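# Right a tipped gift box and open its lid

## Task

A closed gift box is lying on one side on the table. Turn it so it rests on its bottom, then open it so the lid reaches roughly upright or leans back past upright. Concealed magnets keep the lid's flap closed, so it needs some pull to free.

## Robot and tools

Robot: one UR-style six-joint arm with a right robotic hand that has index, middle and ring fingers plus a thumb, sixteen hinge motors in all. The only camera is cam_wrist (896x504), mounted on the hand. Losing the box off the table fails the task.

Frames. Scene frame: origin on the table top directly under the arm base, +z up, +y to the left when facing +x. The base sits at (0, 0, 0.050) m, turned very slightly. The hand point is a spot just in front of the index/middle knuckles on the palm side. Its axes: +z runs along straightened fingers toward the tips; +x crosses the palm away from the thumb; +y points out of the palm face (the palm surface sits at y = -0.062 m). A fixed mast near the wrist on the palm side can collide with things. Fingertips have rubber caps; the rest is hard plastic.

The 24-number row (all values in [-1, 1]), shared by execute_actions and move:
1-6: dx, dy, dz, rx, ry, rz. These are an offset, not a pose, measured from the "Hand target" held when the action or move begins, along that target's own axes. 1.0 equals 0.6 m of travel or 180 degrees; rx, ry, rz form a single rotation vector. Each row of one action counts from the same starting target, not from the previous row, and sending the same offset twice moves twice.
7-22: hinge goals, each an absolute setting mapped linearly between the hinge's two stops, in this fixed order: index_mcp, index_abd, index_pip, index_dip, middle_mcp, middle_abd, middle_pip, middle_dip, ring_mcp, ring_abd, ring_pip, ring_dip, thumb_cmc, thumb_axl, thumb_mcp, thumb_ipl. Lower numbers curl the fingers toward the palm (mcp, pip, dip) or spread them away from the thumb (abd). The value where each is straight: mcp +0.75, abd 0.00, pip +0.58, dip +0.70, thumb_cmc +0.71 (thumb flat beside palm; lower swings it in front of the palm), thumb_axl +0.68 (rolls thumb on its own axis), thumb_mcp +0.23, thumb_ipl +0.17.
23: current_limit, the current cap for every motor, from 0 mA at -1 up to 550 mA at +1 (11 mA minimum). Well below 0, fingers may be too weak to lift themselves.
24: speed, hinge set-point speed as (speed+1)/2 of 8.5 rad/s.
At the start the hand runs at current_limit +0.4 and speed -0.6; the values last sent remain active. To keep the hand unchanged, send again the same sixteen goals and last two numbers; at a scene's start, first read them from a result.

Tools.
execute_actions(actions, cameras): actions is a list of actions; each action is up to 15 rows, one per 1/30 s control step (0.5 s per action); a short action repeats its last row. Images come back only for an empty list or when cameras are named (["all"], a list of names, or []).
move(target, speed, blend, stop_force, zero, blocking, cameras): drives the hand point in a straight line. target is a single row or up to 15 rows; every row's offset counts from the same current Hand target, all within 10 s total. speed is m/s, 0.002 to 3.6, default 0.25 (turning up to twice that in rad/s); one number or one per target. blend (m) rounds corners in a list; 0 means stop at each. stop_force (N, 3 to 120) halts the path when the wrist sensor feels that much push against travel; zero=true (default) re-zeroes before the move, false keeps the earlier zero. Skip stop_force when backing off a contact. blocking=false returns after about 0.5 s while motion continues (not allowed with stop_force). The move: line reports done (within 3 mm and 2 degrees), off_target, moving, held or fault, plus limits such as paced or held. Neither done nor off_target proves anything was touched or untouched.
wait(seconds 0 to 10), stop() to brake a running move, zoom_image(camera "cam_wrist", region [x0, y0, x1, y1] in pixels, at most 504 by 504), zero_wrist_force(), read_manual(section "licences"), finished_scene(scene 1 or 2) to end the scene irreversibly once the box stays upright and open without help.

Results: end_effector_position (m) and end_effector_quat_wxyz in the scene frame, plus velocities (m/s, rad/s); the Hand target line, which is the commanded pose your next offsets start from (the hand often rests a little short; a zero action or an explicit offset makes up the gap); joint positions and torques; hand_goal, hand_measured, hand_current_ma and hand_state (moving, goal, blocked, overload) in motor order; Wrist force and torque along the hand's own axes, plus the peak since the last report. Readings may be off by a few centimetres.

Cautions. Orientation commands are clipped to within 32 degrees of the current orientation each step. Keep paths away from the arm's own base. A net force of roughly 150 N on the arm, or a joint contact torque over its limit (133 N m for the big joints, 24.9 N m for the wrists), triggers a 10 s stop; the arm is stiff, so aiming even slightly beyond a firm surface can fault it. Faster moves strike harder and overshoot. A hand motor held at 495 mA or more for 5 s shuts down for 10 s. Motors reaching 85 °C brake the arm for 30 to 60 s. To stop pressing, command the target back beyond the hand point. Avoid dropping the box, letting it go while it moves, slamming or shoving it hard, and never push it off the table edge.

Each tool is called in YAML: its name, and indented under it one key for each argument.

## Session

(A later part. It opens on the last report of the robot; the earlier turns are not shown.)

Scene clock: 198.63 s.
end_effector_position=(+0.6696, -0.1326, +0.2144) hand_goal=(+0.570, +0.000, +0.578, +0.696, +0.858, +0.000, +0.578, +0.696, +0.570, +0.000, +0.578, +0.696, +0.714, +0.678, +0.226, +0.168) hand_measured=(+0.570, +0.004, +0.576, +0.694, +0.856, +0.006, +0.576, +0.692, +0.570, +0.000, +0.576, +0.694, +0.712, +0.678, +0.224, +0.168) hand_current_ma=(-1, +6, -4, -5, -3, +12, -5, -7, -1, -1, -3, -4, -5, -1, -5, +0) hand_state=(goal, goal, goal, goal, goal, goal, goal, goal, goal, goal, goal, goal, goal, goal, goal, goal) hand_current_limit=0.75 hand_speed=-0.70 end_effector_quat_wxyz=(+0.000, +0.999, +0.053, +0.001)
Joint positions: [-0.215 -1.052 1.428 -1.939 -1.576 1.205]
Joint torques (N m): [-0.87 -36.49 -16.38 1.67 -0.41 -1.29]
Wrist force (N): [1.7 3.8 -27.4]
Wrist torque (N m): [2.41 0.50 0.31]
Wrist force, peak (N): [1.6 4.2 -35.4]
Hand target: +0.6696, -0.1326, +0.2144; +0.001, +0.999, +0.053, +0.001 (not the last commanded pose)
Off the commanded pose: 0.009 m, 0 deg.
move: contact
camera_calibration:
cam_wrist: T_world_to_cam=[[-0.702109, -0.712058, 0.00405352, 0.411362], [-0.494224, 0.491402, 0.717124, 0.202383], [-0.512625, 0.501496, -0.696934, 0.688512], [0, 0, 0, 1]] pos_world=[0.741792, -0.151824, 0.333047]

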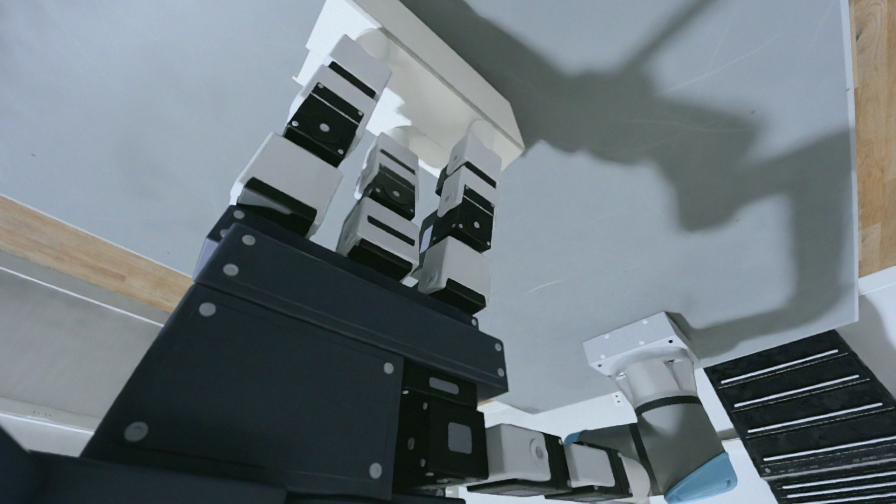

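move:
  target: [0, 0, 0, 0, 0, 0, 0.40, 0, 0.577, 0.696, 0.858, 0, 0.577, 0.696, 0.40, 0, 0.577, 0.696, 0.714, 0.678, 0.226, 0.168, 0.75, -0.92]
  cameras: ["cam_wrist"]

zoom_image:
  camera: "cam_wrist"
  region: [300, 0, 600, 200]

Scene clock: 199.90 s.
end_effector_position=(+0.6696, -0.1326, +0.2144) hand_goal=(+0.400, +0.000, +0.578, +0.696, +0.858, +0.000, +0.578, +0.696, +0.400, +0.000, +0.578, +0.696, +0.714, +0.678, +0.226, +0.168) hand_measured=(+0.410, +0.004, +0.576, +0.694, +0.858, +0.006, +0.576, +0.692, +0.410, +0.000, +0.576, +0.694, +0.712, +0.678, +0.224, +0.168) hand_current_ma=(+24, +6, -4, -5, +0, +12, -5, -7, +23, -1, -3, -4, -5, -1, -5, +0) hand_state=(goal, goal, goal, goal, goal, goal, goal, goal, goal, goal, goal, goal, goal, goal, goal, goal) hand_current_limit=0.75 hand_speed=-0.92 end_effector_quat_wxyz=(+0.001, +0.999, +0.053, +0.001)
Joint positions: [-0.215 -1.052 1.428 -1.939 -1.576 1.205]
Joint torques (N m): [3.23 -37.72 -15.44 1.17 -0.33 -0.69]
Wrist force (N): [1.6 3.6 -26.9]
Wrist torque (N m): [2.39 0.48 0.31]
Wrist force, peak (N): [1.7 3.8 -27.8]
Hand target: +0.6696, -0.1326, +0.2144; +0.001, +0.999, +0.053, +0.001
Off the commanded pose: 0.000 m, 0 deg.
move: done
camera_calibration:
cam_wrist: T_world_to_cam=[[-0.702109, -0.712058, 0.00405352, 0.411362], [-0.494224, 0.491402, 0.717124, 0.202383], [-0.512625, 0.501496, -0.696934, 0.688512], [0, 0, 0, 1]] pos_world=[0.741792, -0.151824, 0.333047]

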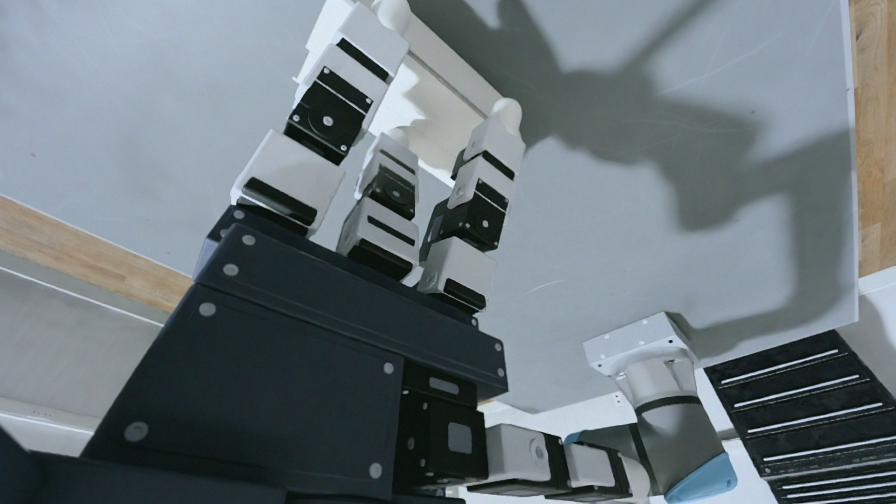

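Scaled by 1.680.

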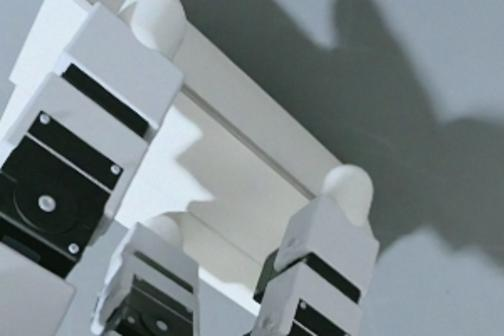

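move:
  target: [0, 0, -0.0167, 0, 0, 0, 0.40, 0, 0.577, 0.696, 0.858, 0, 0.577, 0.696, 0.40, 0, 0.577, 0.696, 0.714, 0.678, 0.226, 0.168, 0.75, -0.7]
  speed: 0.04

move:
  target: [0, 0, 0, 0, 0, 0, 0.589, 0, 0.577, 0.696, 0.836, 0, 0.577, 0.696, 0.589, 0, 0.577, 0.696, 0.714, 0.678, 0.226, 0.168, 0.75, -0.5]
  speed: 0.06

move:
  target: [0, 0, 0.035, 0, 0, 0, 0.589, 0, 0.577, 0.696, 0.836, 0, 0.577, 0.696, 0.589, 0, 0.577, 0.696, 0.714, 0.678, 0.226, 0.168, 0.75, -0.7]
  speed: 0.01
  stop_force: 25
  cameras: ["cam_wrist"]

zoom_image:
  camera: "cam_wrist"
  region: [300, 0, 600, 200]

Scene clock: 202.17 s.
end_effector_position=(+0.6696, -0.1326, +0.2243) hand_goal=(+0.400, +0.000, +0.578, +0.696, +0.858, +0.000, +0.578, +0.696, +0.400, +0.000, +0.578, +0.696, +0.714, +0.678, +0.226, +0.168) hand_measured=(+0.410, +0.004, +0.576, +0.694, +0.854, +0.002, +0.576, +0.694, +0.410, +0.000, +0.576, +0.694, +0.712, +0.678, +0.224, +0.168) hand_current_ma=(+24, +6, -4, -5, -8, +2, -5, -5, +23, -1, -3, -4, -5, -1, -5, +0) hand_state=(goal, goal, goal, goal, goal, goal, goal, goal, goal, goal, goal, goal, goal, goal, goal, goal) hand_current_limit=0.75 hand_speed=-0.70 end_effector_quat_wxyz=(+0.001, +0.999, +0.053, +0.001)
Joint positions: [-0.215 -1.06 1.414 -1.917 -1.576 1.205]
Joint torques (N m): [5.1 -55.24 -29.55 -0.96 -0.61 0.79]
Wrist force (N): [1.3 1.1 -0.6]
Wrist torque (N m): [0.26 -0.08 0.22]
Wrist force, peak (N): [1.7 3.8 -27.5]
Hand target: +0.6696, -0.1326, +0.2244; +0.001, +0.999, +0.053, +0.001
Off the commanded pose: 0.000 m, 0 deg.
move: done

Scene clock: 202.67 s.
end_effector_position=(+0.6696, -0.1326, +0.2244) hand_goal=(+0.590, +0.000, +0.578, +0.696, +0.836, +0.000, +0.578, +0.696, +0.590, +0.000, +0.578, +0.696, +0.714, +0.678, +0.226, +0.168) hand_measured=(+0.588, +0.004, +0.576, +0.694, +0.836, +0.002, +0.576, +0.694, +0.588, +0.000, +0.576, +0.694, +0.712, +0.678, +0.224, +0.168) hand_current_ma=(-2, +6, -3, -5, +0, +2, -5, -5, -2, -1, -3, -4, -5, -1, -5, +0) hand_state=(goal, goal, goal, goal, goal, goal, goal, goal, goal, goal, goal, goal, goal, goal, goal, goal) hand_current_limit=0.75 hand_speed=-0.50 end_effector_quat_wxyz=(+0.001, +0.999, +0.053, +0.001)
Joint positions: [-0.215 -1.06 1.414 -1.917 -1.576 1.205]
Joint torques (N m): [3.91 -55.67 -28.43 -0.88 -0.74 0.77]
Wrist force (N): [1.5 1.0 -0.7]
Wrist torque (N m): [0.23 -0.11 0.23]
Wrist force, peak (N): [1.5 1.3 -0.9]
Hand target: +0.6696, -0.1326, +0.2244; +0.001, +0.999, +0.053, +0.001
Off the commanded pose: 0.000 m, 0 deg.
move: done

Scene clock: 204.93 s.
end_effector_position=(+0.6697, -0.1327, +0.2148) hand_goal=(+0.590, +0.000, +0.578, +0.696, +0.836, +0.000, +0.578, +0.696, +0.590, +0.000, +0.578, +0.696, +0.714, +0.678, +0.226, +0.168) hand_measured=(+0.588, +0.006, +0.576, +0.694, +0.836, +0.006, +0.578, +0.694, +0.590, +0.002, +0.576, +0.694, +0.712, +0.678, +0.224, +0.168) hand_current_ma=(-2, +10, -3, -4, +1, +12, -1, -5, -1, +3, -3, -3, -5, -1, -5, +0) hand_state=(goal, goal, goal, goal, goal, goal, goal, goal, goal, goal, goal, goal, goal, goal, goal, goal) hand_current_limit=0.75 hand_speed=-0.70 end_effector_quat_wxyz=(+0.001, +0.999, +0.053, +0.001)
Joint positions: [-0.215 -1.052 1.428 -1.939 -1.576 1.205]
Joint torques (N m): [-2.36 -36.56 -16.5 1.57 -0.38 -0.77]
Wrist force (N): [1.4 1.8 -27.6]
Wrist torque (N m): [2.36 0.49 0.25]
Wrist force, peak (N): [1.1 1.5 -35.3]
Hand target: +0.6697, -0.1326, +0.2148; +0.001, +0.999, +0.053, +0.001 (not the last commanded pose)
Off the commanded pose: 0.011 m, 0 deg.
move: contact
camera_calibration:
cam_wrist: T_world_to_cam=[[-0.702115, -0.712054, 0.00385663, 0.41143], [-0.494532, 0.491512, 0.716836, 0.202436], [-0.512321, 0.501394, -0.697231, 0.68865], [0, 0, 0, 1]] pos_world=[0.741792, -0.151824, 0.333448]

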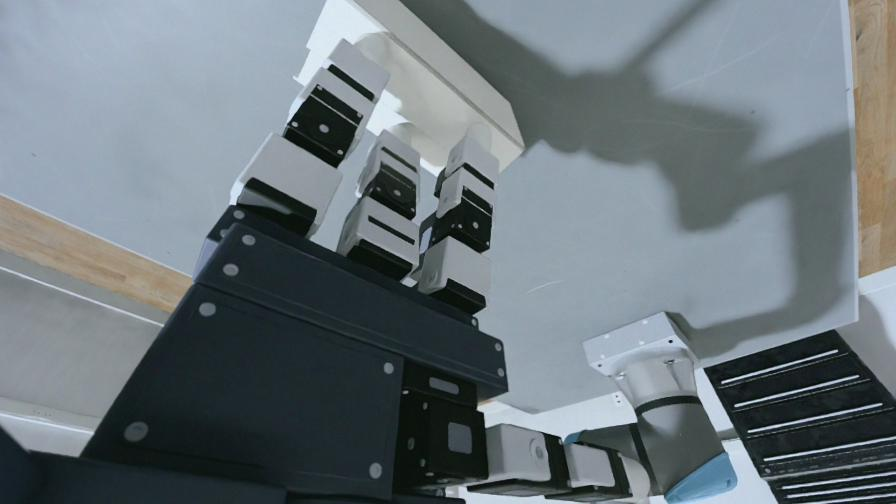

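Scaled by 1.680.

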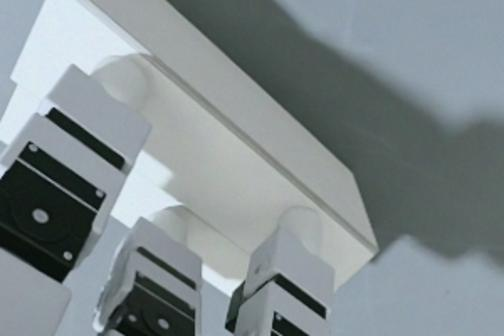

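move:
  target: [0, 0, -0.008, 0, 0, 0, 0.589, 0, 0.577, 0.696, 0.836, 0, 0.577, 0.696, 0.589, 0, 0.577, 0.696, 0.714, 0.678, 0.226, 0.168, 0.75, -0.7]
  speed: 0.04

move:
  target: [0, 0, 0, 0, 0, 0, 0.589, 0, 0.577, 0.696, 0.932, 0, 0.445, 0.58, 0.589, 0, 0.577, 0.696, 0.714, 0.678, 0.226, 0.168, 0.75, -0.5]

move:
  target: [0, 0, 0.035, 0, 0, 0, 0.589, 0, 0.577, 0.696, 0.932, 0, 0.445, 0.58, 0.589, 0, 0.577, 0.696, 0.714, 0.678, 0.226, 0.168, 0.75, -0.7]
  speed: 0.01
  stop_force: 28

move:
  target: [0, 0, 0, 0, 0, 0, 0.47, 0, 0.577, 0.696, 0.932, 0, 0.445, 0.58, 0.47, 0, 0.577, 0.696, 0.714, 0.678, 0.226, 0.168, 0.75, -0.93]
  cameras: ["cam_wrist"]

zoom_image:
  camera: "cam_wrist"
  region: [300, 0, 600, 200]

Scene clock: 206.70 s.
end_effector_position=(+0.6697, -0.1326, +0.2194) hand_goal=(+0.590, +0.000, +0.578, +0.696, +0.836, +0.000, +0.578, +0.696, +0.590, +0.000, +0.578, +0.696, +0.714, +0.678, +0.226, +0.168) hand_measured=(+0.588, +0.004, +0.576, +0.694, +0.836, +0.002, +0.578, +0.694, +0.590, +0.000, +0.576, +0.694, +0.712, +0.678, +0.224, +0.168) hand_current_ma=(-2, +5, -3, -4, -1, +2, -1, -5, -1, +0, -3, -3, -5, -1, -5, +0) hand_state=(goal, goal, goal, goal, goal, goal, goal, goal, goal, goal, goal, goal, goal, goal, goal, goal) hand_current_limit=0.75 hand_speed=-0.70 end_effector_quat_wxyz=(+0.001, +0.999, +0.053, +0.001)
Joint positions: [-0.215 -1.056 1.421 -1.928 -1.576 1.205]
Joint torques (N m): [3.34 -54.98 -29.04 -0.93 -0.66 0.89]
Wrist force (N): [1.5 1.1 -0.6]
Wrist torque (N m): [0.23 -0.11 0.24]
Wrist force, peak (N): [1.9 2.0 -28.1]
Hand target: +0.6697, -0.1326, +0.2196; +0.001, +0.999, +0.053, +0.001
Off the commanded pose: 0.000 m, 0 deg.
move: done

Scene clock: 207.20 s.
end_effector_position=(+0.6697, -0.1326, +0.2196) hand_goal=(+0.590, +0.000, +0.578, +0.696, +0.932, +0.000, +0.446, +0.580, +0.590, +0.000, +0.578, +0.696, +0.714, +0.678, +0.226, +0.168) hand_measured=(+0.588, +0.004, +0.576, +0.694, +0.924, +0.002, +0.448, +0.582, +0.590, +0.000, +0.576, +0.694, +0.712, +0.678, +0.224, +0.168) hand_current_ma=(-2, +5, -3, -4, -20, +2, +4, +5, -1, +0, -3, -3, -5, -1, -5, +0) hand_state=(goal, goal, goal, goal, goal, goal, goal, goal, goal, goal, goal, goal, goal, goal, goal, goal) hand_current_limit=0.75 hand_speed=-0.50 end_effector_quat_wxyz=(+0.001, +0.999, +0.053, +0.001)
Joint positions: [-0.215 -1.056 1.421 -1.928 -1.576 1.205]
Joint torques (N m): [3.53 -56.87 -28.83 -0.7 -0.47 0.99]
Wrist force (N): [1.5 0.7 -0.7]
Wrist torque (N m): [0.18 -0.11 0.23]
Wrist force, peak (N): [1.5 1.0 -0.7]
Hand target: +0.6697, -0.1326, +0.2196; +0.001, +0.999, +0.053, +0.001
Off the commanded pose: 0.000 m, 0 deg.
move: done

Scene clock: 209.03 s.
end_effector_position=(+0.6697, -0.1326, +0.2144) hand_goal=(+0.590, +0.000, +0.578, +0.696, +0.932, +0.000, +0.446, +0.580, +0.590, +0.000, +0.578, +0.696, +0.714, +0.678, +0.226, +0.168) hand_measured=(+0.588, +0.008, +0.576, +0.694, +0.934, +0.006, +0.438, +0.572, +0.588, +0.006, +0.576, +0.694, +0.712, +0.678, +0.224, +0.168) hand_current_ma=(-2, +16, -3, -3, +2, +13, -16, -18, -2, +9, -3, -2, -5, -1, -6, +0) hand_state=(goal, goal, goal, goal, goal, goal, goal, goal, goal, goal, goal, goal, goal, goal, goal, goal) hand_current_limit=0.75 hand_speed=-0.70 end_effector_quat_wxyz=(+0.001, +0.999, +0.053, +0.001)
Joint positions: [-0.215 -1.052 1.428 -1.94 -1.576 1.205]
Joint torques (N m): [-3.26 -35.95 -17.98 1.35 -0.32 -0.79]
Wrist force (N): [1.4 -3.0 -28.5]
Wrist torque (N m): [2.28 0.42 0.17]
Wrist force, peak (N): [1.2 -3.9 -35.8]
Hand target: +0.6698, -0.1326, +0.2144; +0.001, +0.999, +0.053, +0.001 (not the last commanded pose)
Off the commanded pose: 0.016 m, 0 deg.
move: contact

Scene clock: 209.83 s.
end_effector_position=(+0.6697, -0.1326, +0.2144) hand_goal=(+0.470, +0.000, +0.578, +0.696, +0.932, +0.000, +0.446, +0.580, +0.470, +0.000, +0.578, +0.696, +0.714, +0.678, +0.226, +0.168) hand_measured=(+0.478, +0.004, +0.582, +0.700, +0.936, +0.004, +0.436, +0.570, +0.478, +0.004, +0.582, +0.698, +0.712, +0.678, +0.224, +0.168) hand_current_ma=(+19, +6, +9, +7, +7, +8, -22, -25, +18, +5, +8, +5, -5, -1, -6, +0) hand_state=(goal, goal, goal, goal, goal, goal, goal, goal, goal, goal, goal, goal, goal, goal, goal, goal) hand_current_limit=0.75 hand_speed=-0.93 end_effector_quat_wxyz=(+0.001, +0.999, +0.053, +0.001)
Joint positions: [-0.215 -1.052 1.428 -1.94 -1.576 1.205]
Joint torques (N m): [-3.07 -35.91 -17.09 -1.73 -0.3 -0.83]
Wrist force (N): [1.5 1.6 -13.3]
Wrist torque (N m): [1.26 0.18 0.25]
Wrist force, peak (N): [1.4 -2.9 -28.7]
Hand target: +0.6698, -0.1326, +0.2144; +0.001, +0.999, +0.053, +0.001
Off the commanded pose: 0.000 m, 0 deg.
move: done
camera_calibration:
cam_wrist: T_world_to_cam=[[-0.702119, -0.71205, 0.00365921, 0.411502], [-0.494804, 0.491586, 0.716598, 0.203013], [-0.512052, 0.501327, -0.697477, 0.688245], [0, 0, 0, 1]] pos_world=[0.741792, -0.151824, 0.33305]

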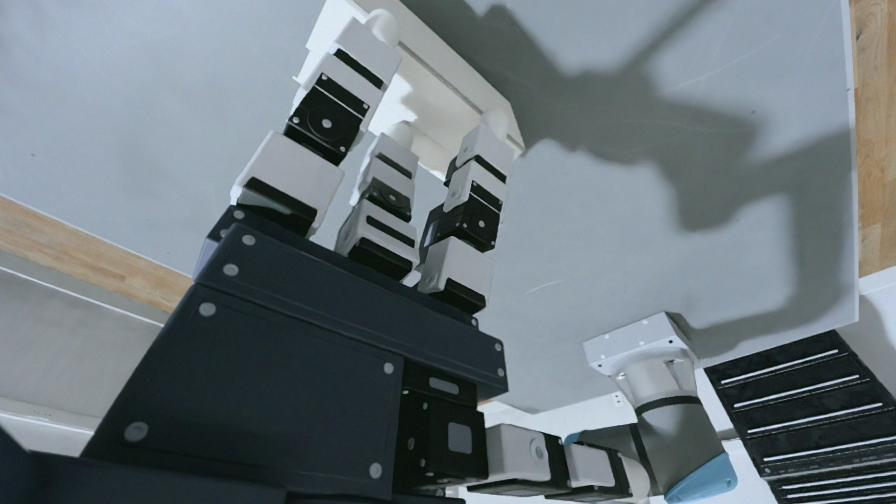

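Scaled by 1.680.

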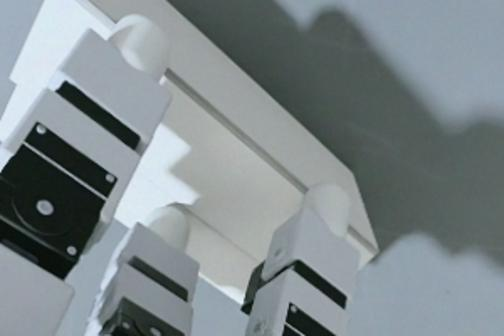

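move:
  target: [0, 0, -0.05, 0, 0, 0, 0.47, 0, 0.577, 0.696, 0.932, 0, 0.445, 0.58, 0.47, 0, 0.577, 0.696, 0.714, 0.678, 0.226, 0.168, 0.75, -0.5]
  speed: 0.12

move:
  target: [0, 0.0363, 0.173, 0.3056, 0, 0, 1, 0, 0.241, -0.029, 1, 0, 0.114, 0.454, 1, 0, 0.241, -0.029, 0.714, 0.678, 0.226, 0.168, 0.75, -0.5]
  speed: 0.15
  cameras: ["cam_wrist"]

zoom_image:
  camera: "cam_wrist"
  region: [260, 0, 660, 260]

Scene clock: 217.47 s.
end_effector_position=(+0.6697, -0.1326, +0.2443) hand_goal=(+0.470, +0.000, +0.578, +0.696, +0.932, +0.000, +0.446, +0.580, +0.470, +0.000, +0.578, +0.696, +0.714, +0.678, +0.226, +0.168) hand_measured=(+0.478, +0.004, +0.582, +0.700, +0.932, +0.002, +0.442, +0.578, +0.478, +0.002, +0.582, +0.698, +0.712, +0.678, +0.224, +0.168) hand_current_ma=(+19, +6, +9, +7, -1, +3, -7, -5, +18, +5, +8, +5, -5, -1, -6, +0) hand_state=(goal, goal, goal, goal, goal, goal, goal, goal, goal, goal, goal, goal, goal, goal, goal, goal) hand_current_limit=0.75 hand_speed=-0.50 end_effector_quat_wxyz=(+0.001, +0.999, +0.053, +0.001)
Joint positions: [-0.214 -1.075 1.384 -1.873 -1.576 1.205]
Joint torques (N m): [6.44 -56.34 -30.74 -0.84 -1.22 1.34]
Wrist force (N): [1.6 0.8 -0.8]
Wrist torque (N m): [0.22 -0.12 0.21]
Wrist force, peak (N): [1.6 1.6 -13.5]
Hand target: +0.6697, -0.1326, +0.2444; +0.001, +0.999, +0.053, +0.001
Off the commanded pose: 0.000 m, 0 deg.
move: done

Scene clock: 221.37 s.
end_effector_position=(+0.6722, -0.1544, +0.1406) hand_goal=(+1.000, +0.000, +0.242, -0.028, +1.000, +0.000, +0.114, +0.454, +1.000, +0.000, +0.242, -0.028, +0.714, +0.678, +0.226, +0.168) hand_measured=(+0.992, +0.004, +0.244, -0.024, +0.992, +0.002, +0.114, +0.456, +0.992, +0.002, +0.244, -0.026, +0.708, +0.678, +0.224, +0.168) hand_current_ma=(-22, +6, +2, +6, -20, +3, +1, +4, -22, +5, +2, +5, -12, -1, -6, +0) hand_state=(goal, goal, goal, goal, goal, goal, goal, goal, goal, goal, goal, goal, goal, goal, goal, goal) hand_current_limit=0.75 hand_speed=-0.50 end_effector_quat_wxyz=(-0.460, +0.886, +0.047, -0.024)
Joint positions: [-0.515 -0.77 1.047 -1.123 -0.877 0.636]
Joint torques (N m): [-6.12 -50.4 -26.7 0.82 2.41 -1.39]
Wrist force (N): [0.8 2.4 -2.3]
Wrist torque (N m): [0.38 0.00 0.15]
Wrist force, peak (N): [0.8 2.7 -2.2]
Hand target: +0.6722, -0.1544, +0.1406; -0.461, +0.886, +0.047, -0.024
Off the commanded pose: 0.000 m, 0 deg.
move: done
camera_calibration:
cam_wrist: T_world_to_cam=[[-0.72937, -0.447331, -0.517604, 0.530498], [-0.408483, -0.322157, 0.854024, 0.0647653], [-0.548781, 0.834332, 0.0522448, 0.619656], [0, 0, 0, 1]] pos_world=[0.753441, -0.258826, 0.186903]

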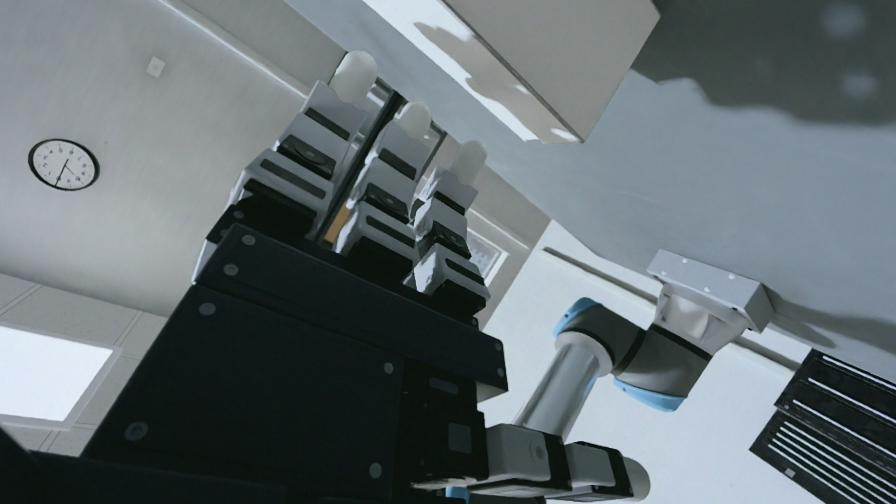

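Scaled by 1.260.

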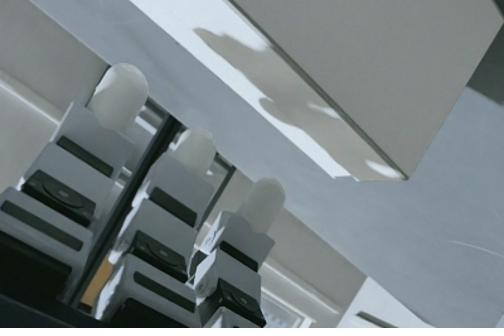

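move:
  target: [0, 0.0614, 0.043, 0, 0, 0, 1, 0, 0.241, -0.029, 1, 0, 0.114, 0.454, 1, 0, 0.241, -0.029, 0.714, 0.678, 0.226, 0.168, 0.75, -0.7]
  speed: 0.02
  stop_force: 4
  cameras: ["cam_wrist"]

zoom_image:
  camera: "cam_wrist"
  region: [260, 0, 660, 260]

Scene clock: 224.93 s.
end_effector_position=(+0.6722, -0.1544, +0.1114) hand_goal=(+1.000, +0.000, +0.242, -0.028, +1.000, +0.000, +0.114, +0.454, +1.000, +0.000, +0.242, -0.028, +0.714, +0.678, +0.226, +0.168) hand_measured=(+0.994, +0.002, +0.244, -0.026, +1.000, +0.002, +0.116, +0.456, +0.994, +0.002, +0.244, -0.026, +0.708, +0.678, +0.224, +0.168) hand_current_ma=(-11, +4, +3, +4, -1, +2, +3, +3, -12, +3, +2, +4, -12, -1, -6, +0) hand_state=(goal, goal, goal, goal, goal, goal, goal, goal, goal, goal, goal, goal, goal, goal, goal, goal) hand_current_limit=0.75 hand_speed=-0.70 end_effector_quat_wxyz=(-0.461, +0.886, +0.047, -0.024)
Joint positions: [-0.516 -0.746 1.082 -1.182 -0.877 0.636]
Joint torques (N m): [-3.56 -66.94 -26.87 0.65 -0.71 -0.62]
Wrist force (N): [0.4 1.9 -3.0]
Wrist torque (N m): [0.49 0.01 0.12]
Wrist force, peak (N): [0.7 -2.6 -6.2]
Hand target: +0.6722, -0.1544, +0.1114; -0.461, +0.886, +0.047, -0.024 (not the last commanded pose)
Off the commanded pose: 0.016 m, 0 deg.
move: contact
camera_calibration:
cam_wrist: T_world_to_cam=[[-0.729346, -0.447262, -0.517698, 0.515419], [-0.408385, -0.322481, 0.853948, 0.0896837], [-0.548887, 0.834244, 0.0525454, 0.621251], [0, 0, 0, 1]] pos_world=[0.753541, -0.258826, 0.157603]

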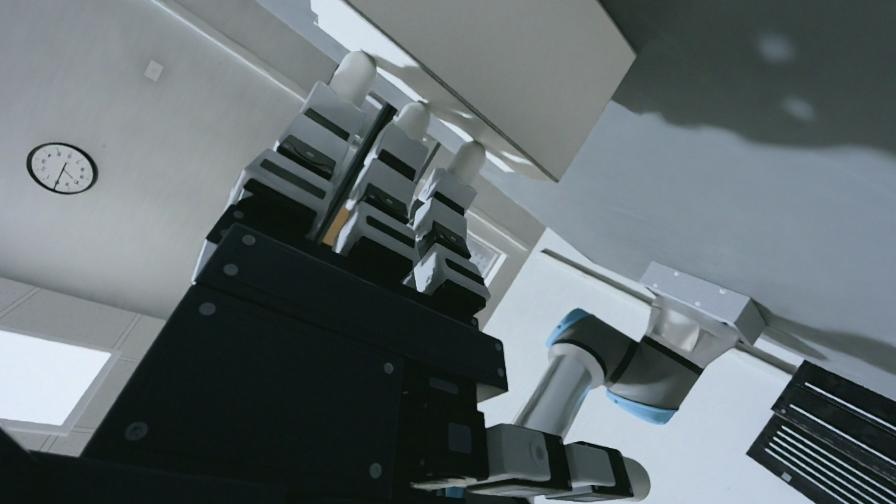

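Scaled by 1.260.

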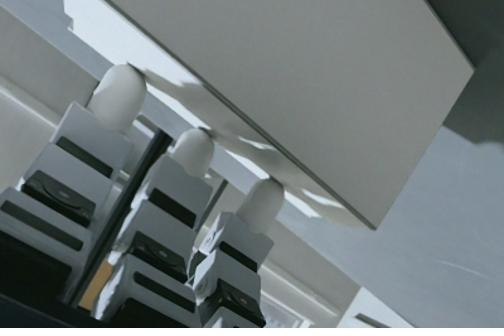

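move:
  target: [0, 0.0205, 0.0143, 0, 0, 0, 1, 0, 0.241, -0.029, 1, 0, 0.114, 0.454, 1, 0, 0.241, -0.029, 0.714, 0.678, 0.226, 0.168, 0.75, -0.7]
  speed: 0.01
  stop_force: 7

move:
  target: [0, 0, 0, 0, 0, 0, 1, 0, 0.17, -0.10, 1, 0, 0.114, 0.454, 1, 0, 0.17, -0.10, 0.714, 0.678, 0.226, 0.168, 0.75, -0.93]
  cameras: ["cam_wrist"]

zoom_image:
  camera: "cam_wrist"
  region: [260, 0, 660, 260]

Scene clock: 226.90 s.
end_effector_position=(+0.6723, -0.1545, +0.1105) hand_goal=(+1.000, +0.000, +0.242, -0.028, +1.000, +0.000, +0.114, +0.454, +1.000, +0.000, +0.242, -0.028, +0.714, +0.678, +0.226, +0.168) hand_measured=(+1.000, +0.002, +0.252, -0.028, +1.000, +0.002, +0.128, +0.456, +1.000, +0.002, +0.250, -0.028, +0.708, +0.678, +0.224, +0.168) hand_current_ma=(+0, +4, +25, +0, +0, +2, +36, +3, +0, +3, +21, +1, -12, -1, -6, +0) hand_state=(goal, goal, goal, goal, goal, goal, goal, goal, goal, goal, goal, goal, goal, goal, goal, goal) hand_current_limit=0.75 hand_speed=-0.70 end_effector_quat_wxyz=(-0.461, +0.886, +0.048, -0.024)
Joint positions: [-0.516 -0.746 1.083 -1.184 -0.877 0.636]
Joint torques (N m): [-0.19 -62.87 -25.56 0.53 -0.83 -0.55]
Wrist force (N): [0.5 -1.6 -5.5]
Wrist torque (N m): [0.90 0.06 0.05]
Wrist force, peak (N): [-0.1 -6.9 -9.9]
Hand target: +0.6723, -0.1545, +0.1105; -0.461, +0.886, +0.048, -0.024 (not the last commanded pose)
Off the commanded pose: 0.014 m, 0 deg.
move: contact

Scene clock: 227.43 s.
end_effector_position=(+0.6723, -0.1545, +0.1105) hand_goal=(+1.000, +0.000, +0.170, -0.100, +1.000, +0.000, +0.114, +0.454, +1.000, +0.000, +0.170, -0.100, +0.714, +0.678, +0.226, +0.168) hand_measured=(+1.000, +0.002, +0.236, -0.062, +1.000, +0.002, +0.122, +0.446, +1.000, +0.002, +0.232, -0.070, +0.708, +0.678, +0.224, +0.168) hand_current_ma=(+0, +4, +235, +121, +0, +3, +18, -20, +0, +3, +221, +92, -12, -1, -6, +0) hand_state=(goal, goal, blocked, blocked, goal, goal, goal, goal, goal, goal, blocked, blocked, goal, goal, goal, goal) hand_current_limit=0.75 hand_speed=-0.93 end_effector_quat_wxyz=(-0.461, +0.886, +0.048, -0.024)
Joint positions: [-0.516 -0.746 1.083 -1.184 -0.877 0.636]
Joint torques (N m): [-0.4 -56.3 -22.59 -0.52 -0.86 -0.61]
Wrist force (N): [0.3 -7.6 -9.6]
Wrist torque (N m): [1.63 0.14 -0.10]
Wrist force, peak (N): [0.6 -7.9 -10.1]
Hand target: +0.6723, -0.1545, +0.1105; -0.461, +0.886, +0.048, -0.024
Off the commanded pose: 0.000 m, 0 deg.
move: done
camera_calibration:
cam_wrist: T_world_to_cam=[[-0.729237, -0.447372, -0.517756, 0.514932], [-0.408568, -0.322293, 0.853932, 0.0905639], [-0.548895, 0.834257, 0.0522463, 0.621488], [0, 0, 0, 1]] pos_world=[0.753641, -0.258926, 0.156803]

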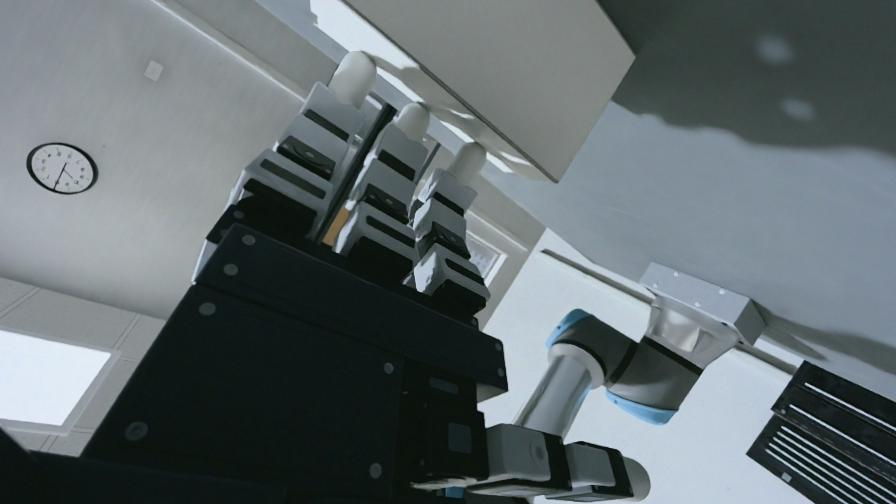

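Scaled by 1.260.

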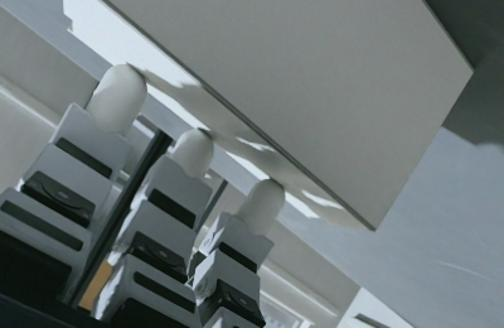

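move:
  target: [0, 0, 0, 0, 0, 0, 1, 0, 0.10, -0.25, 1, 0, 0.08, 0.454, 1, 0, 0.10, -0.25, 0.714, 0.678, 0.226, 0.168, 0.75, -0.93]
  cameras: ["cam_wrist"]

zoom_image:
  camera: "cam_wrist"
  region: [260, 0, 660, 260]

Scene clock: 228.57 s.
end_effector_position=(+0.6723, -0.1545, +0.1105) hand_goal=(+1.000, +0.000, +0.100, -0.250, +1.000, +0.000, +0.080, +0.454, +1.000, +0.000, +0.100, -0.250, +0.714, +0.678, +0.226, +0.168) hand_measured=(+1.000, +0.002, +0.162, -0.220, +1.000, +0.002, +0.114, +0.446, +1.000, +0.002, +0.152, -0.230, +0.708, +0.678, +0.224, +0.168) hand_current_ma=(+1, +4, +215, +92, +1, +4, +103, -20, +1, +3, +175, +58, -12, -1, -6, +0) hand_state=(goal, goal, blocked, blocked, goal, goal, blocked, goal, goal, goal, blocked, blocked, goal, goal, goal, goal) hand_current_limit=0.75 hand_speed=-0.93 end_effector_quat_wxyz=(-0.461, +0.886, +0.048, -0.024)
Joint positions: [-0.516 -0.746 1.083 -1.184 -0.877 0.636]
Joint torques (N m): [-0.73 -40.86 -16.32 -2.83 -0.8 -0.64]
Wrist force (N): [0.3 -10.7 -12.0]
Wrist torque (N m): [1.98 0.19 -0.17]
Wrist force, peak (N): [0.3 -14.1 -13.2]
Hand target: +0.6723, -0.1545, +0.1105; -0.461, +0.886, +0.048, -0.024
Off the commanded pose: 0.000 m, 0 deg.
move: done
camera_calibration:
cam_wrist: T_world_to_cam=[[-0.729237, -0.447372, -0.517756, 0.514932], [-0.408568, -0.322293, 0.853932, 0.0905639], [-0.548895, 0.834257, 0.0522463, 0.621488], [0, 0, 0, 1]] pos_world=[0.753641, -0.258926, 0.156803]

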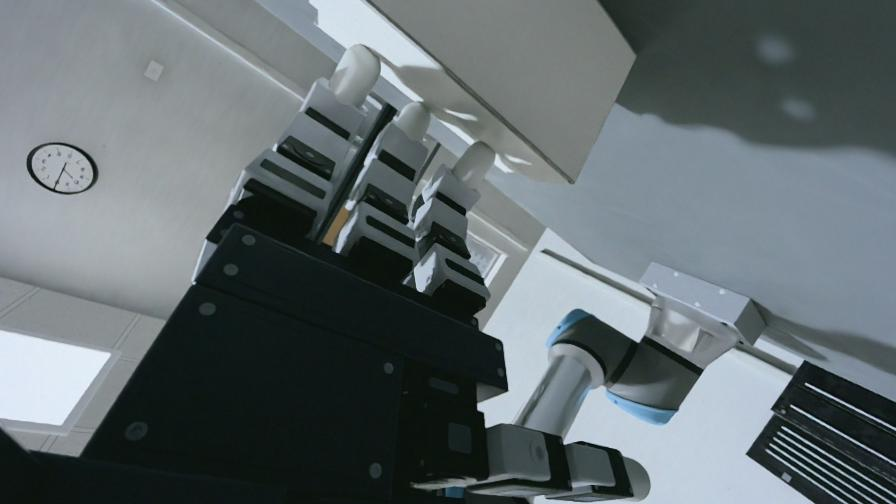

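Scaled by 1.260.

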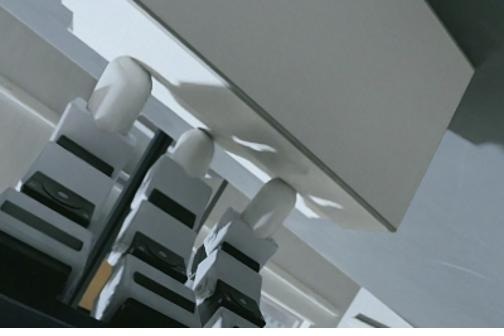

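move:
  target: [0, 0, 0, 0, 0, 0, 1, 0, 0.10, -0.6, 1, 0, 0.114, 0.454, 1, 0, 0.10, -0.6, 0.714, 0.678, 0.226, 0.168, 0.5, -0.93]
  cameras: ["cam_wrist"]

Scene clock: 235.00 s.
end_effector_position=(+0.6723, -0.1545, +0.1105) hand_goal=(+1.000, +0.000, +0.100, -0.600, +1.000, +0.000, +0.114, +0.454, +1.000, +0.000, +0.100, -0.600, +0.714, +0.678, +0.226, +0.168) hand_measured=(+0.994, +0.002, +0.102, -0.596, +1.000, +0.002, +0.126, +0.456, +0.994, +0.002, +0.102, -0.596, +0.708, +0.678, +0.224, +0.168) hand_current_ma=(-16, +3, +3, +8, +1, +3, +30, +3, -16, +3, +2, +6, -12, -1, -6, +0) hand_state=(goal, goal, goal, goal, goal, goal, goal, goal, goal, goal, goal, goal, goal, goal, goal, goal) hand_current_limit=0.50 hand_speed=-0.93 end_effector_quat_wxyz=(-0.461, +0.886, +0.048, -0.024)
Joint positions: [-0.516 -0.746 1.083 -1.184 -0.877 0.636]
Joint torques (N m): [-1.17 -63.24 -8.33 0.37 -0.82 -0.49]
Wrist force (N): [0.6 0.2 -3.8]
Wrist torque (N m): [0.68 0.08 0.08]
Wrist force, peak (N): [0.4 -11.1 -12.1]
Hand target: +0.6723, -0.1545, +0.1105; -0.461, +0.886, +0.048, -0.024
Off the commanded pose: 0.000 m, 0 deg.
move: done
camera_calibration:
cam_wrist: T_world_to_cam=[[-0.729237, -0.447372, -0.517756, 0.51486], [-0.408568, -0.322293, 0.853932, 0.0905231], [-0.548895, 0.834257, 0.0522463, 0.621433], [0, 0, 0, 1]] pos_world=[0.753541, -0.258926, 0.156803]

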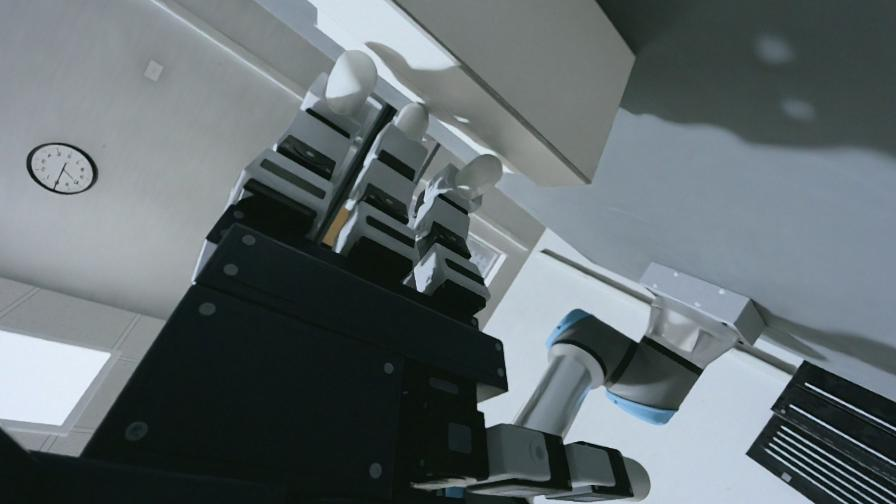

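move:
  target: [0, -0.0471, -0.033, 0, 0, 0, 1, 0, 0.241, -0.029, 1, 0, 0.241, -0.029, 1, 0, 0.241, -0.029, 0.714, 0.678, 0.226, 0.168, 0.4, -0.6]
  speed: 0.08
  cameras: ["cam_wrist"]

move:
  target:
    - [0, 0.0649, -0.0014, 0, 0, 0, 1, 0, 0.241, -0.029, 1, 0, 0.241, -0.029, 1, 0, 0.241, -0.029, 0.714, 0.678, 0.226, 0.168, 0.4, -0.6]
    - [0, 0.0935, -0.0423, 0, 0, 0, 1, 0, 0.241, -0.029, 1, 0, 0.241, -0.029, 1, 0, 0.241, -0.029, 0.714, 0.678, 0.226, 0.168, 0.4, -0.6]
    - [0, 0.1407, -0.0602, 0, 0, 0, 1, 0, 0.241, -0.029, 1, 0, 0.241, -0.029, 1, 0, 0.241, -0.029, 0.714, 0.678, 0.226, 0.168, 0.4, -0.6]
  speed: 0.05
  blend: 0.005
  cameras: ["cam_wrist"]

Scene clock: 239.43 s.
end_effector_position=(+0.6722, -0.1544, +0.1449) hand_goal=(+1.000, +0.000, +0.242, -0.028, +1.000, +0.000, +0.242, -0.028, +1.000, +0.000, +0.242, -0.028, +0.714, +0.678, +0.226, +0.168) hand_measured=(+0.992, +0.002, +0.236, -0.032, +0.994, +0.002, +0.236, -0.026, +0.992, +0.002, +0.236, -0.030, +0.708, +0.678, +0.224, +0.168) hand_current_ma=(-18, +3, -15, -6, -16, +3, -14, +5, -17, +3, -14, -5, -12, -1, -6, +0) hand_state=(goal, goal, goal, goal, goal, goal, goal, goal, goal, goal, goal, goal, goal, goal, goal, goal) hand_current_limit=0.40 hand_speed=-0.60 end_effector_quat_wxyz=(-0.461, +0.886, +0.048, -0.024)
Joint positions: [-0.515 -0.773 1.041 -1.114 -0.877 0.636]
Joint torques (N m): [4.82 -65.04 -26.75 0.59 1.33 -1.19]
Wrist force (N): [0.7 2.3 -2.3]
Wrist torque (N m): [0.37 0.01 0.11]
Wrist force, peak (N): [0.8 0.1 -4.4]
Hand target: +0.6722, -0.1544, +0.1450; -0.461, +0.886, +0.048, -0.024
Off the commanded pose: 0.000 m, 0 deg.
move: done
camera_calibration:
cam_wrist: T_world_to_cam=[[-0.729237, -0.447372, -0.517756, 0.532663], [-0.408568, -0.322293, 0.853932, 0.0612654], [-0.548895, 0.834257, 0.0522463, 0.619557], [0, 0, 0, 1]] pos_world=[0.753541, -0.258826, 0.191103]

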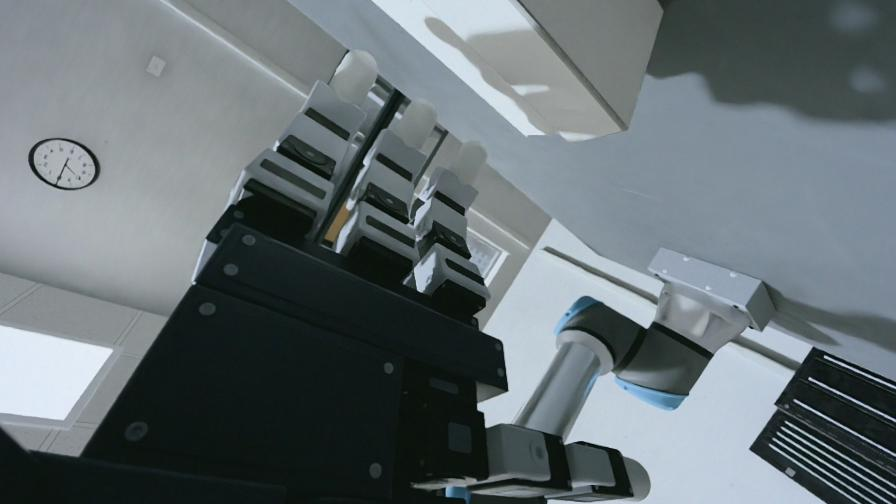

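Scene clock: 241.97 s.
end_effector_position=(+0.6806, -0.2320, +0.0967) hand_goal=(+1.000, +0.000, +0.242, -0.028, +1.000, +0.000, +0.242, -0.028, +1.000, +0.000, +0.242, -0.028, +0.714, +0.678, +0.226, +0.168) hand_measured=(+0.992, +0.002, +0.238, -0.032, +0.994, +0.002, +0.236, -0.026, +0.992, +0.002, +0.236, -0.030, +0.708, +0.678, +0.224, +0.168) hand_current_ma=(-18, +3, -7, -6, -16, +3, -14, +5, -17, +3, -13, -4, -12, -1, -6, +0) hand_state=(goal, goal, goal, goal, goal, goal, goal, goal, goal, goal, goal, goal, goal, goal, goal, goal) hand_current_limit=0.40 hand_speed=-0.60 end_effector_quat_wxyz=(-0.461, +0.886, +0.048, -0.024)
Joint positions: [-0.592 -0.62 0.874 -1.056 -0.929 0.564]
Joint torques (N m): [-7.2 -53.83 -26.61 0.93 -0.62 -1.43]
Wrist force (N): [0.8 2.3 -2.3]
Wrist torque (N m): [0.31 0.01 0.16]
Wrist force, peak (N): [0.6 2.8 -2.4]
Hand target: +0.6806, -0.2321, +0.0967; -0.461, +0.886, +0.048, -0.024
Off the commanded pose: 0.000 m, 0 deg.
move: done
camera_calibration:
cam_wrist: T_world_to_cam=[[-0.729237, -0.447372, -0.517756, 0.479096], [-0.408568, -0.322293, 0.853932, 0.0807207], [-0.548895, 0.834257, 0.0522463, 0.691365], [0, 0, 0, 1]] pos_world=[0.761841, -0.336426, 0.143003]

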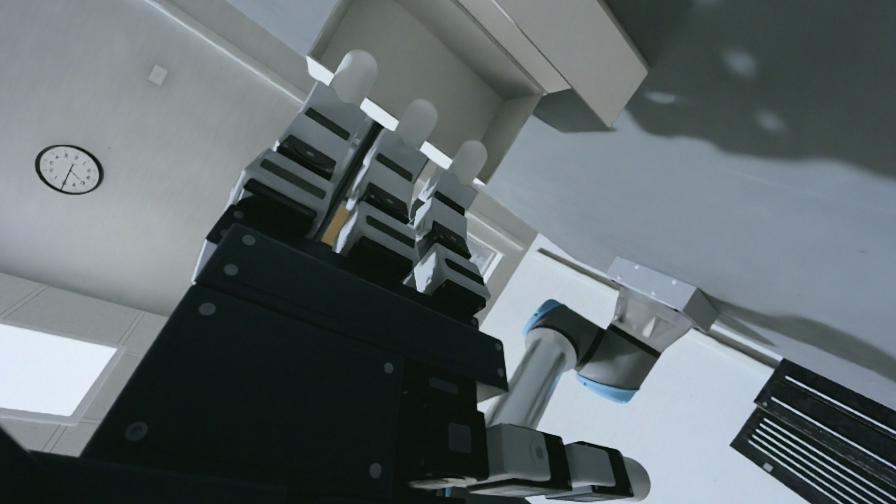

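move:
  target:
    - [0, 0.0493, -0.0123, 0, 0, 0, 1, 0, 0.241, -0.029, 1, 0, 0.241, -0.029, 1, 0, 0.241, -0.029, 0.714, 0.678, 0.226, 0.168, 0.4, -0.6]
    - [0, 0.0948, -0.019, 0, 0, 0, 1, 0, 0.241, -0.029, 1, 0, 0.241, -0.029, 1, 0, 0.241, -0.029, 0.714, 0.678, 0.226, 0.168, 0.4, -0.6]
    - [0, 0.1318, -0.0196, 0, 0, 0, 1, 0, 0.241, -0.029, 1, 0, 0.241, -0.029, 1, 0, 0.241, -0.029, 0.714, 0.678, 0.226, 0.168, 0.4, -0.6]
  speed: 0.05
  blend: 0.005
  stop_force: 8
  cameras: ["cam_wrist"]

Scene clock: 245.33 s.
end_effector_position=(+0.6866, -0.2868, +0.0387) hand_goal=(+1.000, +0.000, +0.242, -0.028, +1.000, +0.000, +0.242, -0.028, +1.000, +0.000, +0.242, -0.028, +0.714, +0.678, +0.226, +0.168) hand_measured=(+0.994, +0.002, +0.240, -0.030, +0.994, +0.002, +0.236, -0.026, +0.992, +0.002, +0.238, -0.030, +0.708, +0.678, +0.224, +0.168) hand_current_ma=(-16, +3, -4, -5, -16, +3, -12, +5, -17, +3, -8, -4, -12, -1, -6, +0) hand_state=(goal, goal, goal, goal, goal, goal, goal, goal, goal, goal, goal, goal, goal, goal, goal, goal) hand_current_limit=0.40 hand_speed=-0.60 end_effector_quat_wxyz=(-0.461, +0.886, +0.048, -0.024)
Joint positions: [-0.642 -0.467 0.724 -1.033 -0.964 0.521]
Joint torques (N m): [-6.51 -59.53 -27.12 0.84 -0.85 -1.47]
Wrist force (N): [0.9 2.0 -2.2]
Wrist torque (N m): [0.33 -0.04 0.16]
Wrist force, peak (N): [0.8 2.5 -2.4]
Hand target: +0.6866, -0.2868, +0.0387; -0.461, +0.886, +0.048, -0.024
Off the commanded pose: 0.000 m, 0 deg.
move: done
camera_calibration:
cam_wrist: T_world_to_cam=[[-0.729237, -0.447372, -0.517756, 0.428925], [-0.408568, -0.322293, 0.853932, 0.115038], [-0.548895, 0.834257, 0.0522463, 0.743406], [0, 0, 0, 1]] pos_world=[0.767841, -0.391226, 0.0850035]

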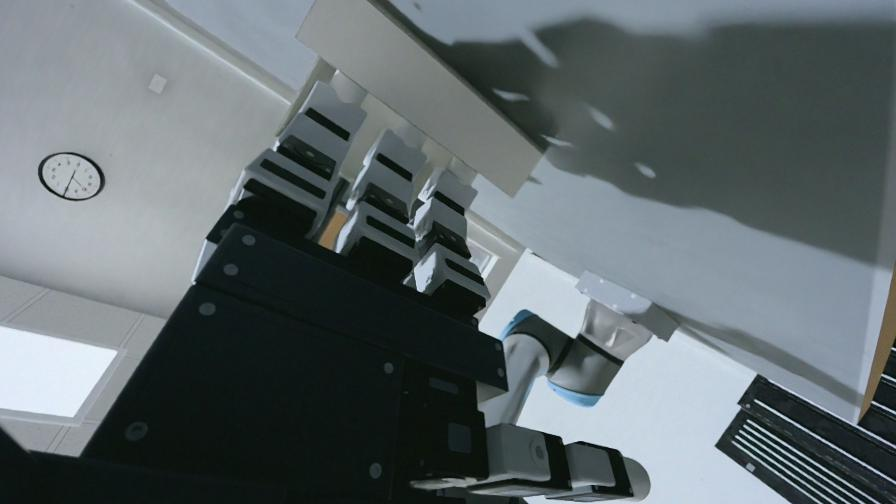

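move:
  target: [0, -0.1775, -0.1244, 0, 0, 0, 1, 0, 0.241, -0.029, 1, 0, 0.241, -0.029, 1, 0, 0.241, -0.029, 0.714, 0.678, 0.226, 0.168, 0.4, -0.6]
  speed: 0.12

move:
  target: [0, -0.022, 0.0314, 0.0278, 0, 0, 0.479, 0, 1, 0.696, 1, 0, 0.577, 0.696, 0.479, 0, 1, 0.696, 0.714, 0.678, 0.226, 0.168, 0.4, -0.6]
  speed: 0.12
  cameras: ["cam_wrist"]

Scene clock: 249.50 s.
end_effector_position=(+0.6863, -0.2867, +0.1687) hand_goal=(+1.000, +0.000, +0.242, -0.028, +1.000, +0.000, +0.242, -0.028, +1.000, +0.000, +0.242, -0.028, +0.714, +0.678, +0.226, +0.168) hand_measured=(+0.992, +0.002, +0.240, -0.030, +0.992, +0.002, +0.236, -0.026, +0.992, +0.002, +0.238, -0.030, +0.708, +0.678, +0.224, +0.168) hand_current_ma=(-19, +3, -4, -4, -17, +3, -12, +5, -19, +3, -8, -4, -13, -1, -6, +0) hand_state=(goal, goal, goal, goal, goal, goal, goal, goal, goal, goal, goal, goal, goal, goal, goal, goal) hand_current_limit=0.40 hand_speed=-0.60 end_effector_quat_wxyz=(-0.461, +0.886, +0.048, -0.024)
Joint positions: [-0.64 -0.527 0.506 -0.757 -0.963 0.522]
Joint torques (N m): [5.68 -57.4 -27.08 0.75 -0.93 -1.52]
Wrist force (N): [0.8 2.3 -2.3]
Wrist torque (N m): [0.30 0.00 0.13]
Wrist force, peak (N): [0.6 3.1 -1.6]
Hand target: +0.6863, -0.2867, +0.1688; -0.461, +0.886, +0.048, -0.024
Off the commanded pose: 0.000 m, 0 deg.
move: done

Scene clock: 250.57 s.
end_effector_position=(+0.6839, -0.2639, +0.1687) hand_goal=(+0.480, +0.000, +1.000, +0.696, +1.000, +0.000, +0.578, +0.696, +0.480, +0.000, +1.000, +0.696, +0.714, +0.678, +0.226, +0.168) hand_measured=(+0.474, +0.002, +0.992, +0.692, +0.992, +0.002, +0.570, +0.692, +0.474, +0.002, +0.992, +0.692, +0.708, +0.678, +0.224, +0.168) hand_current_ma=(-14, +3, -20, -8, -18, +3, -18, -6, -13, +3, -19, -6, -13, -1, -6, +0) hand_state=(goal, goal, goal, goal, goal, goal, goal, goal, goal, goal, goal, goal, goal, goal, goal, goal) hand_current_limit=0.40 hand_speed=-0.60 end_effector_quat_wxyz=(-0.499, +0.865, +0.046, -0.026)
Joint positions: [-0.635 -0.512 0.494 -0.667 -0.918 0.47]
Joint torques (N m): [5.7 -58.71 -28.05 1.21 2.47 -1.38]
Wrist force (N): [0.8 2.2 -2.3]
Wrist torque (N m): [0.31 0.00 0.16]
Wrist force, peak (N): [0.9 2.8 -2.2]
Hand target: +0.6839, -0.2638, +0.1687; -0.499, +0.865, +0.046, -0.026
Off the commanded pose: 0.000 m, 0 deg.
move: done
camera_calibration:
cam_wrist: T_world_to_cam=[[-0.734065, -0.401293, -0.547825, 0.525068], [-0.400796, -0.395203, 0.826546, -0.00962211], [-0.548189, 0.826304, 0.129268, 0.700406], [0, 0, 0, 1]] pos_world=[0.765532, -0.371846, 0.205058]

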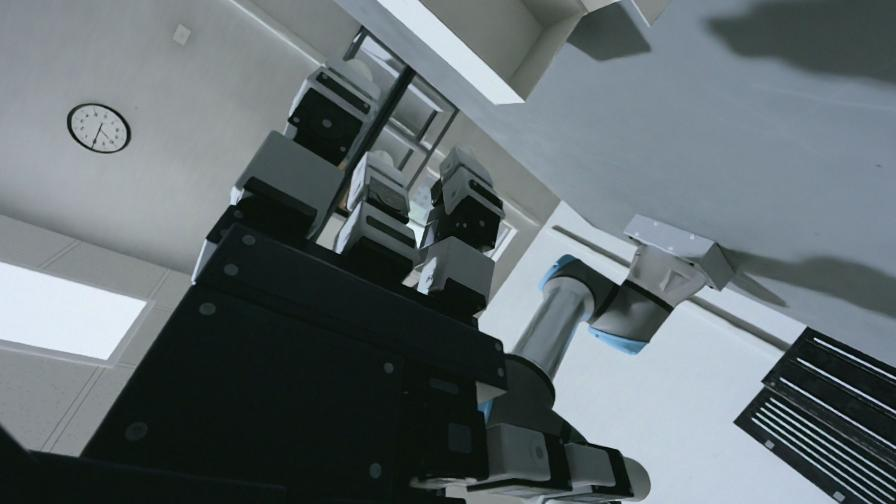

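zoom_image:
  camera: "cam_wrist"
  region: [360, 0, 700, 160]

Scaled by 1.482.

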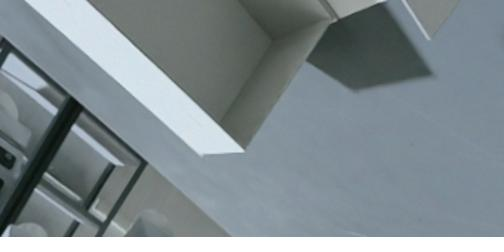

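move:
  target:
    - [0, 0.144, 0.0832, 0, 0, 0, 0.479, 0, 1, 0.696, 1, 0, 0.577, 0.696, 0.479, 0, 1, 0.696, 0.714, 0.678, 0.226, 0.168, 0.4, -0.6]
    - [0, 0.1026, 0.1549, 0, 0, 0, 0.479, 0, 1, 0.696, 1, 0, 0.577, 0.696, 0.479, 0, 1, 0.696, 0.714, 0.678, 0.226, 0.168, 0.4, -0.6]
  speed: 0.08
  stop_force: 4
  cameras: ["cam_wrist"]

zoom_image:
  camera: "cam_wrist"
  region: [260, 0, 660, 260]

Scene clock: 258.27 s.
end_effector_position=(+0.6788, -0.2145, +0.0689) hand_goal=(+0.480, +0.000, +1.000, +0.696, +1.000, +0.000, +0.578, +0.696, +0.480, +0.000, +1.000, +0.696, +0.714, +0.678, +0.226, +0.168) hand_measured=(+0.474, +0.002, +0.992, +0.692, +0.992, +0.002, +0.570, +0.692, +0.474, +0.002, +0.992, +0.692, +0.708, +0.678, +0.224, +0.168) hand_current_ma=(-15, +3, -20, -8, -19, +3, -18, -6, -15, +3, -19, -6, -14, -1, -6, +0) hand_state=(goal, goal, goal, goal, goal, goal, goal, goal, goal, goal, goal, goal, goal, goal, goal, goal) hand_current_limit=0.40 hand_speed=-0.60 end_effector_quat_wxyz=(-0.499, +0.865, +0.046, -0.026)
Joint positions: [-0.592 -0.572 0.873 -1.007 -0.884 0.505]
Joint torques (N m): [6.07 -71.37 -8.88 -1.91 2.5 1.43]
Wrist force (N): [0.8 2.3 -2.3]
Wrist torque (N m): [0.33 0.01 0.05]
Wrist force, peak (N): [0.3 3.2 -2.9]
Hand target: +0.6788, -0.2145, +0.0689; -0.499, +0.865, +0.046, -0.026
Off the commanded pose: 0.000 m, 0 deg.
move: done
camera_calibration:
cam_wrist: T_world_to_cam=[[-0.734101, -0.401233, -0.547821, 0.486426], [-0.400688, -0.395375, 0.826516, 0.0902551], [-0.54822, 0.826251, 0.129476, 0.669772], [0, 0, 0, 1]] pos_world=[0.760432, -0.322545, 0.105158]

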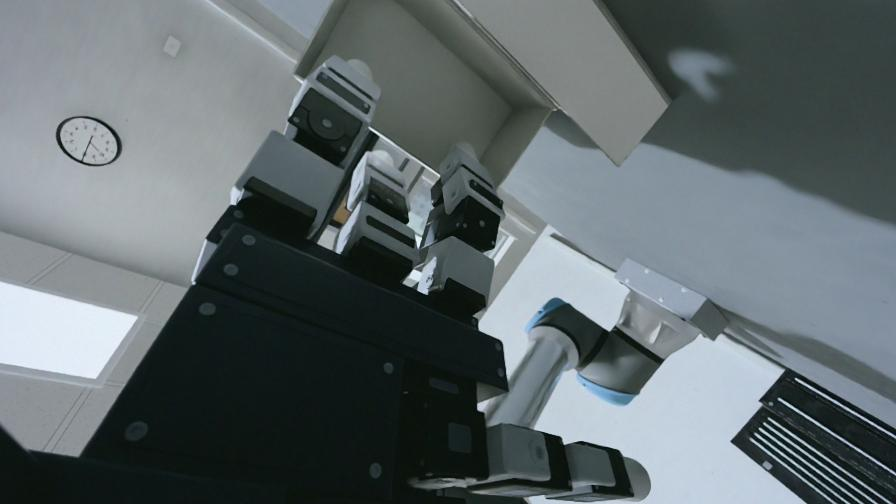

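Scaled by 1.260.

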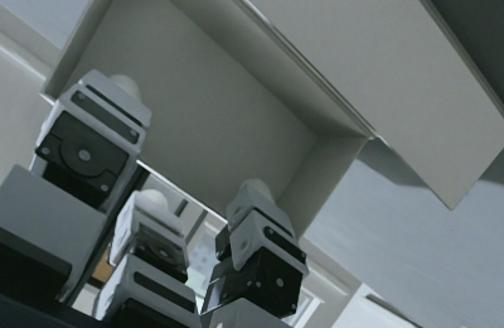

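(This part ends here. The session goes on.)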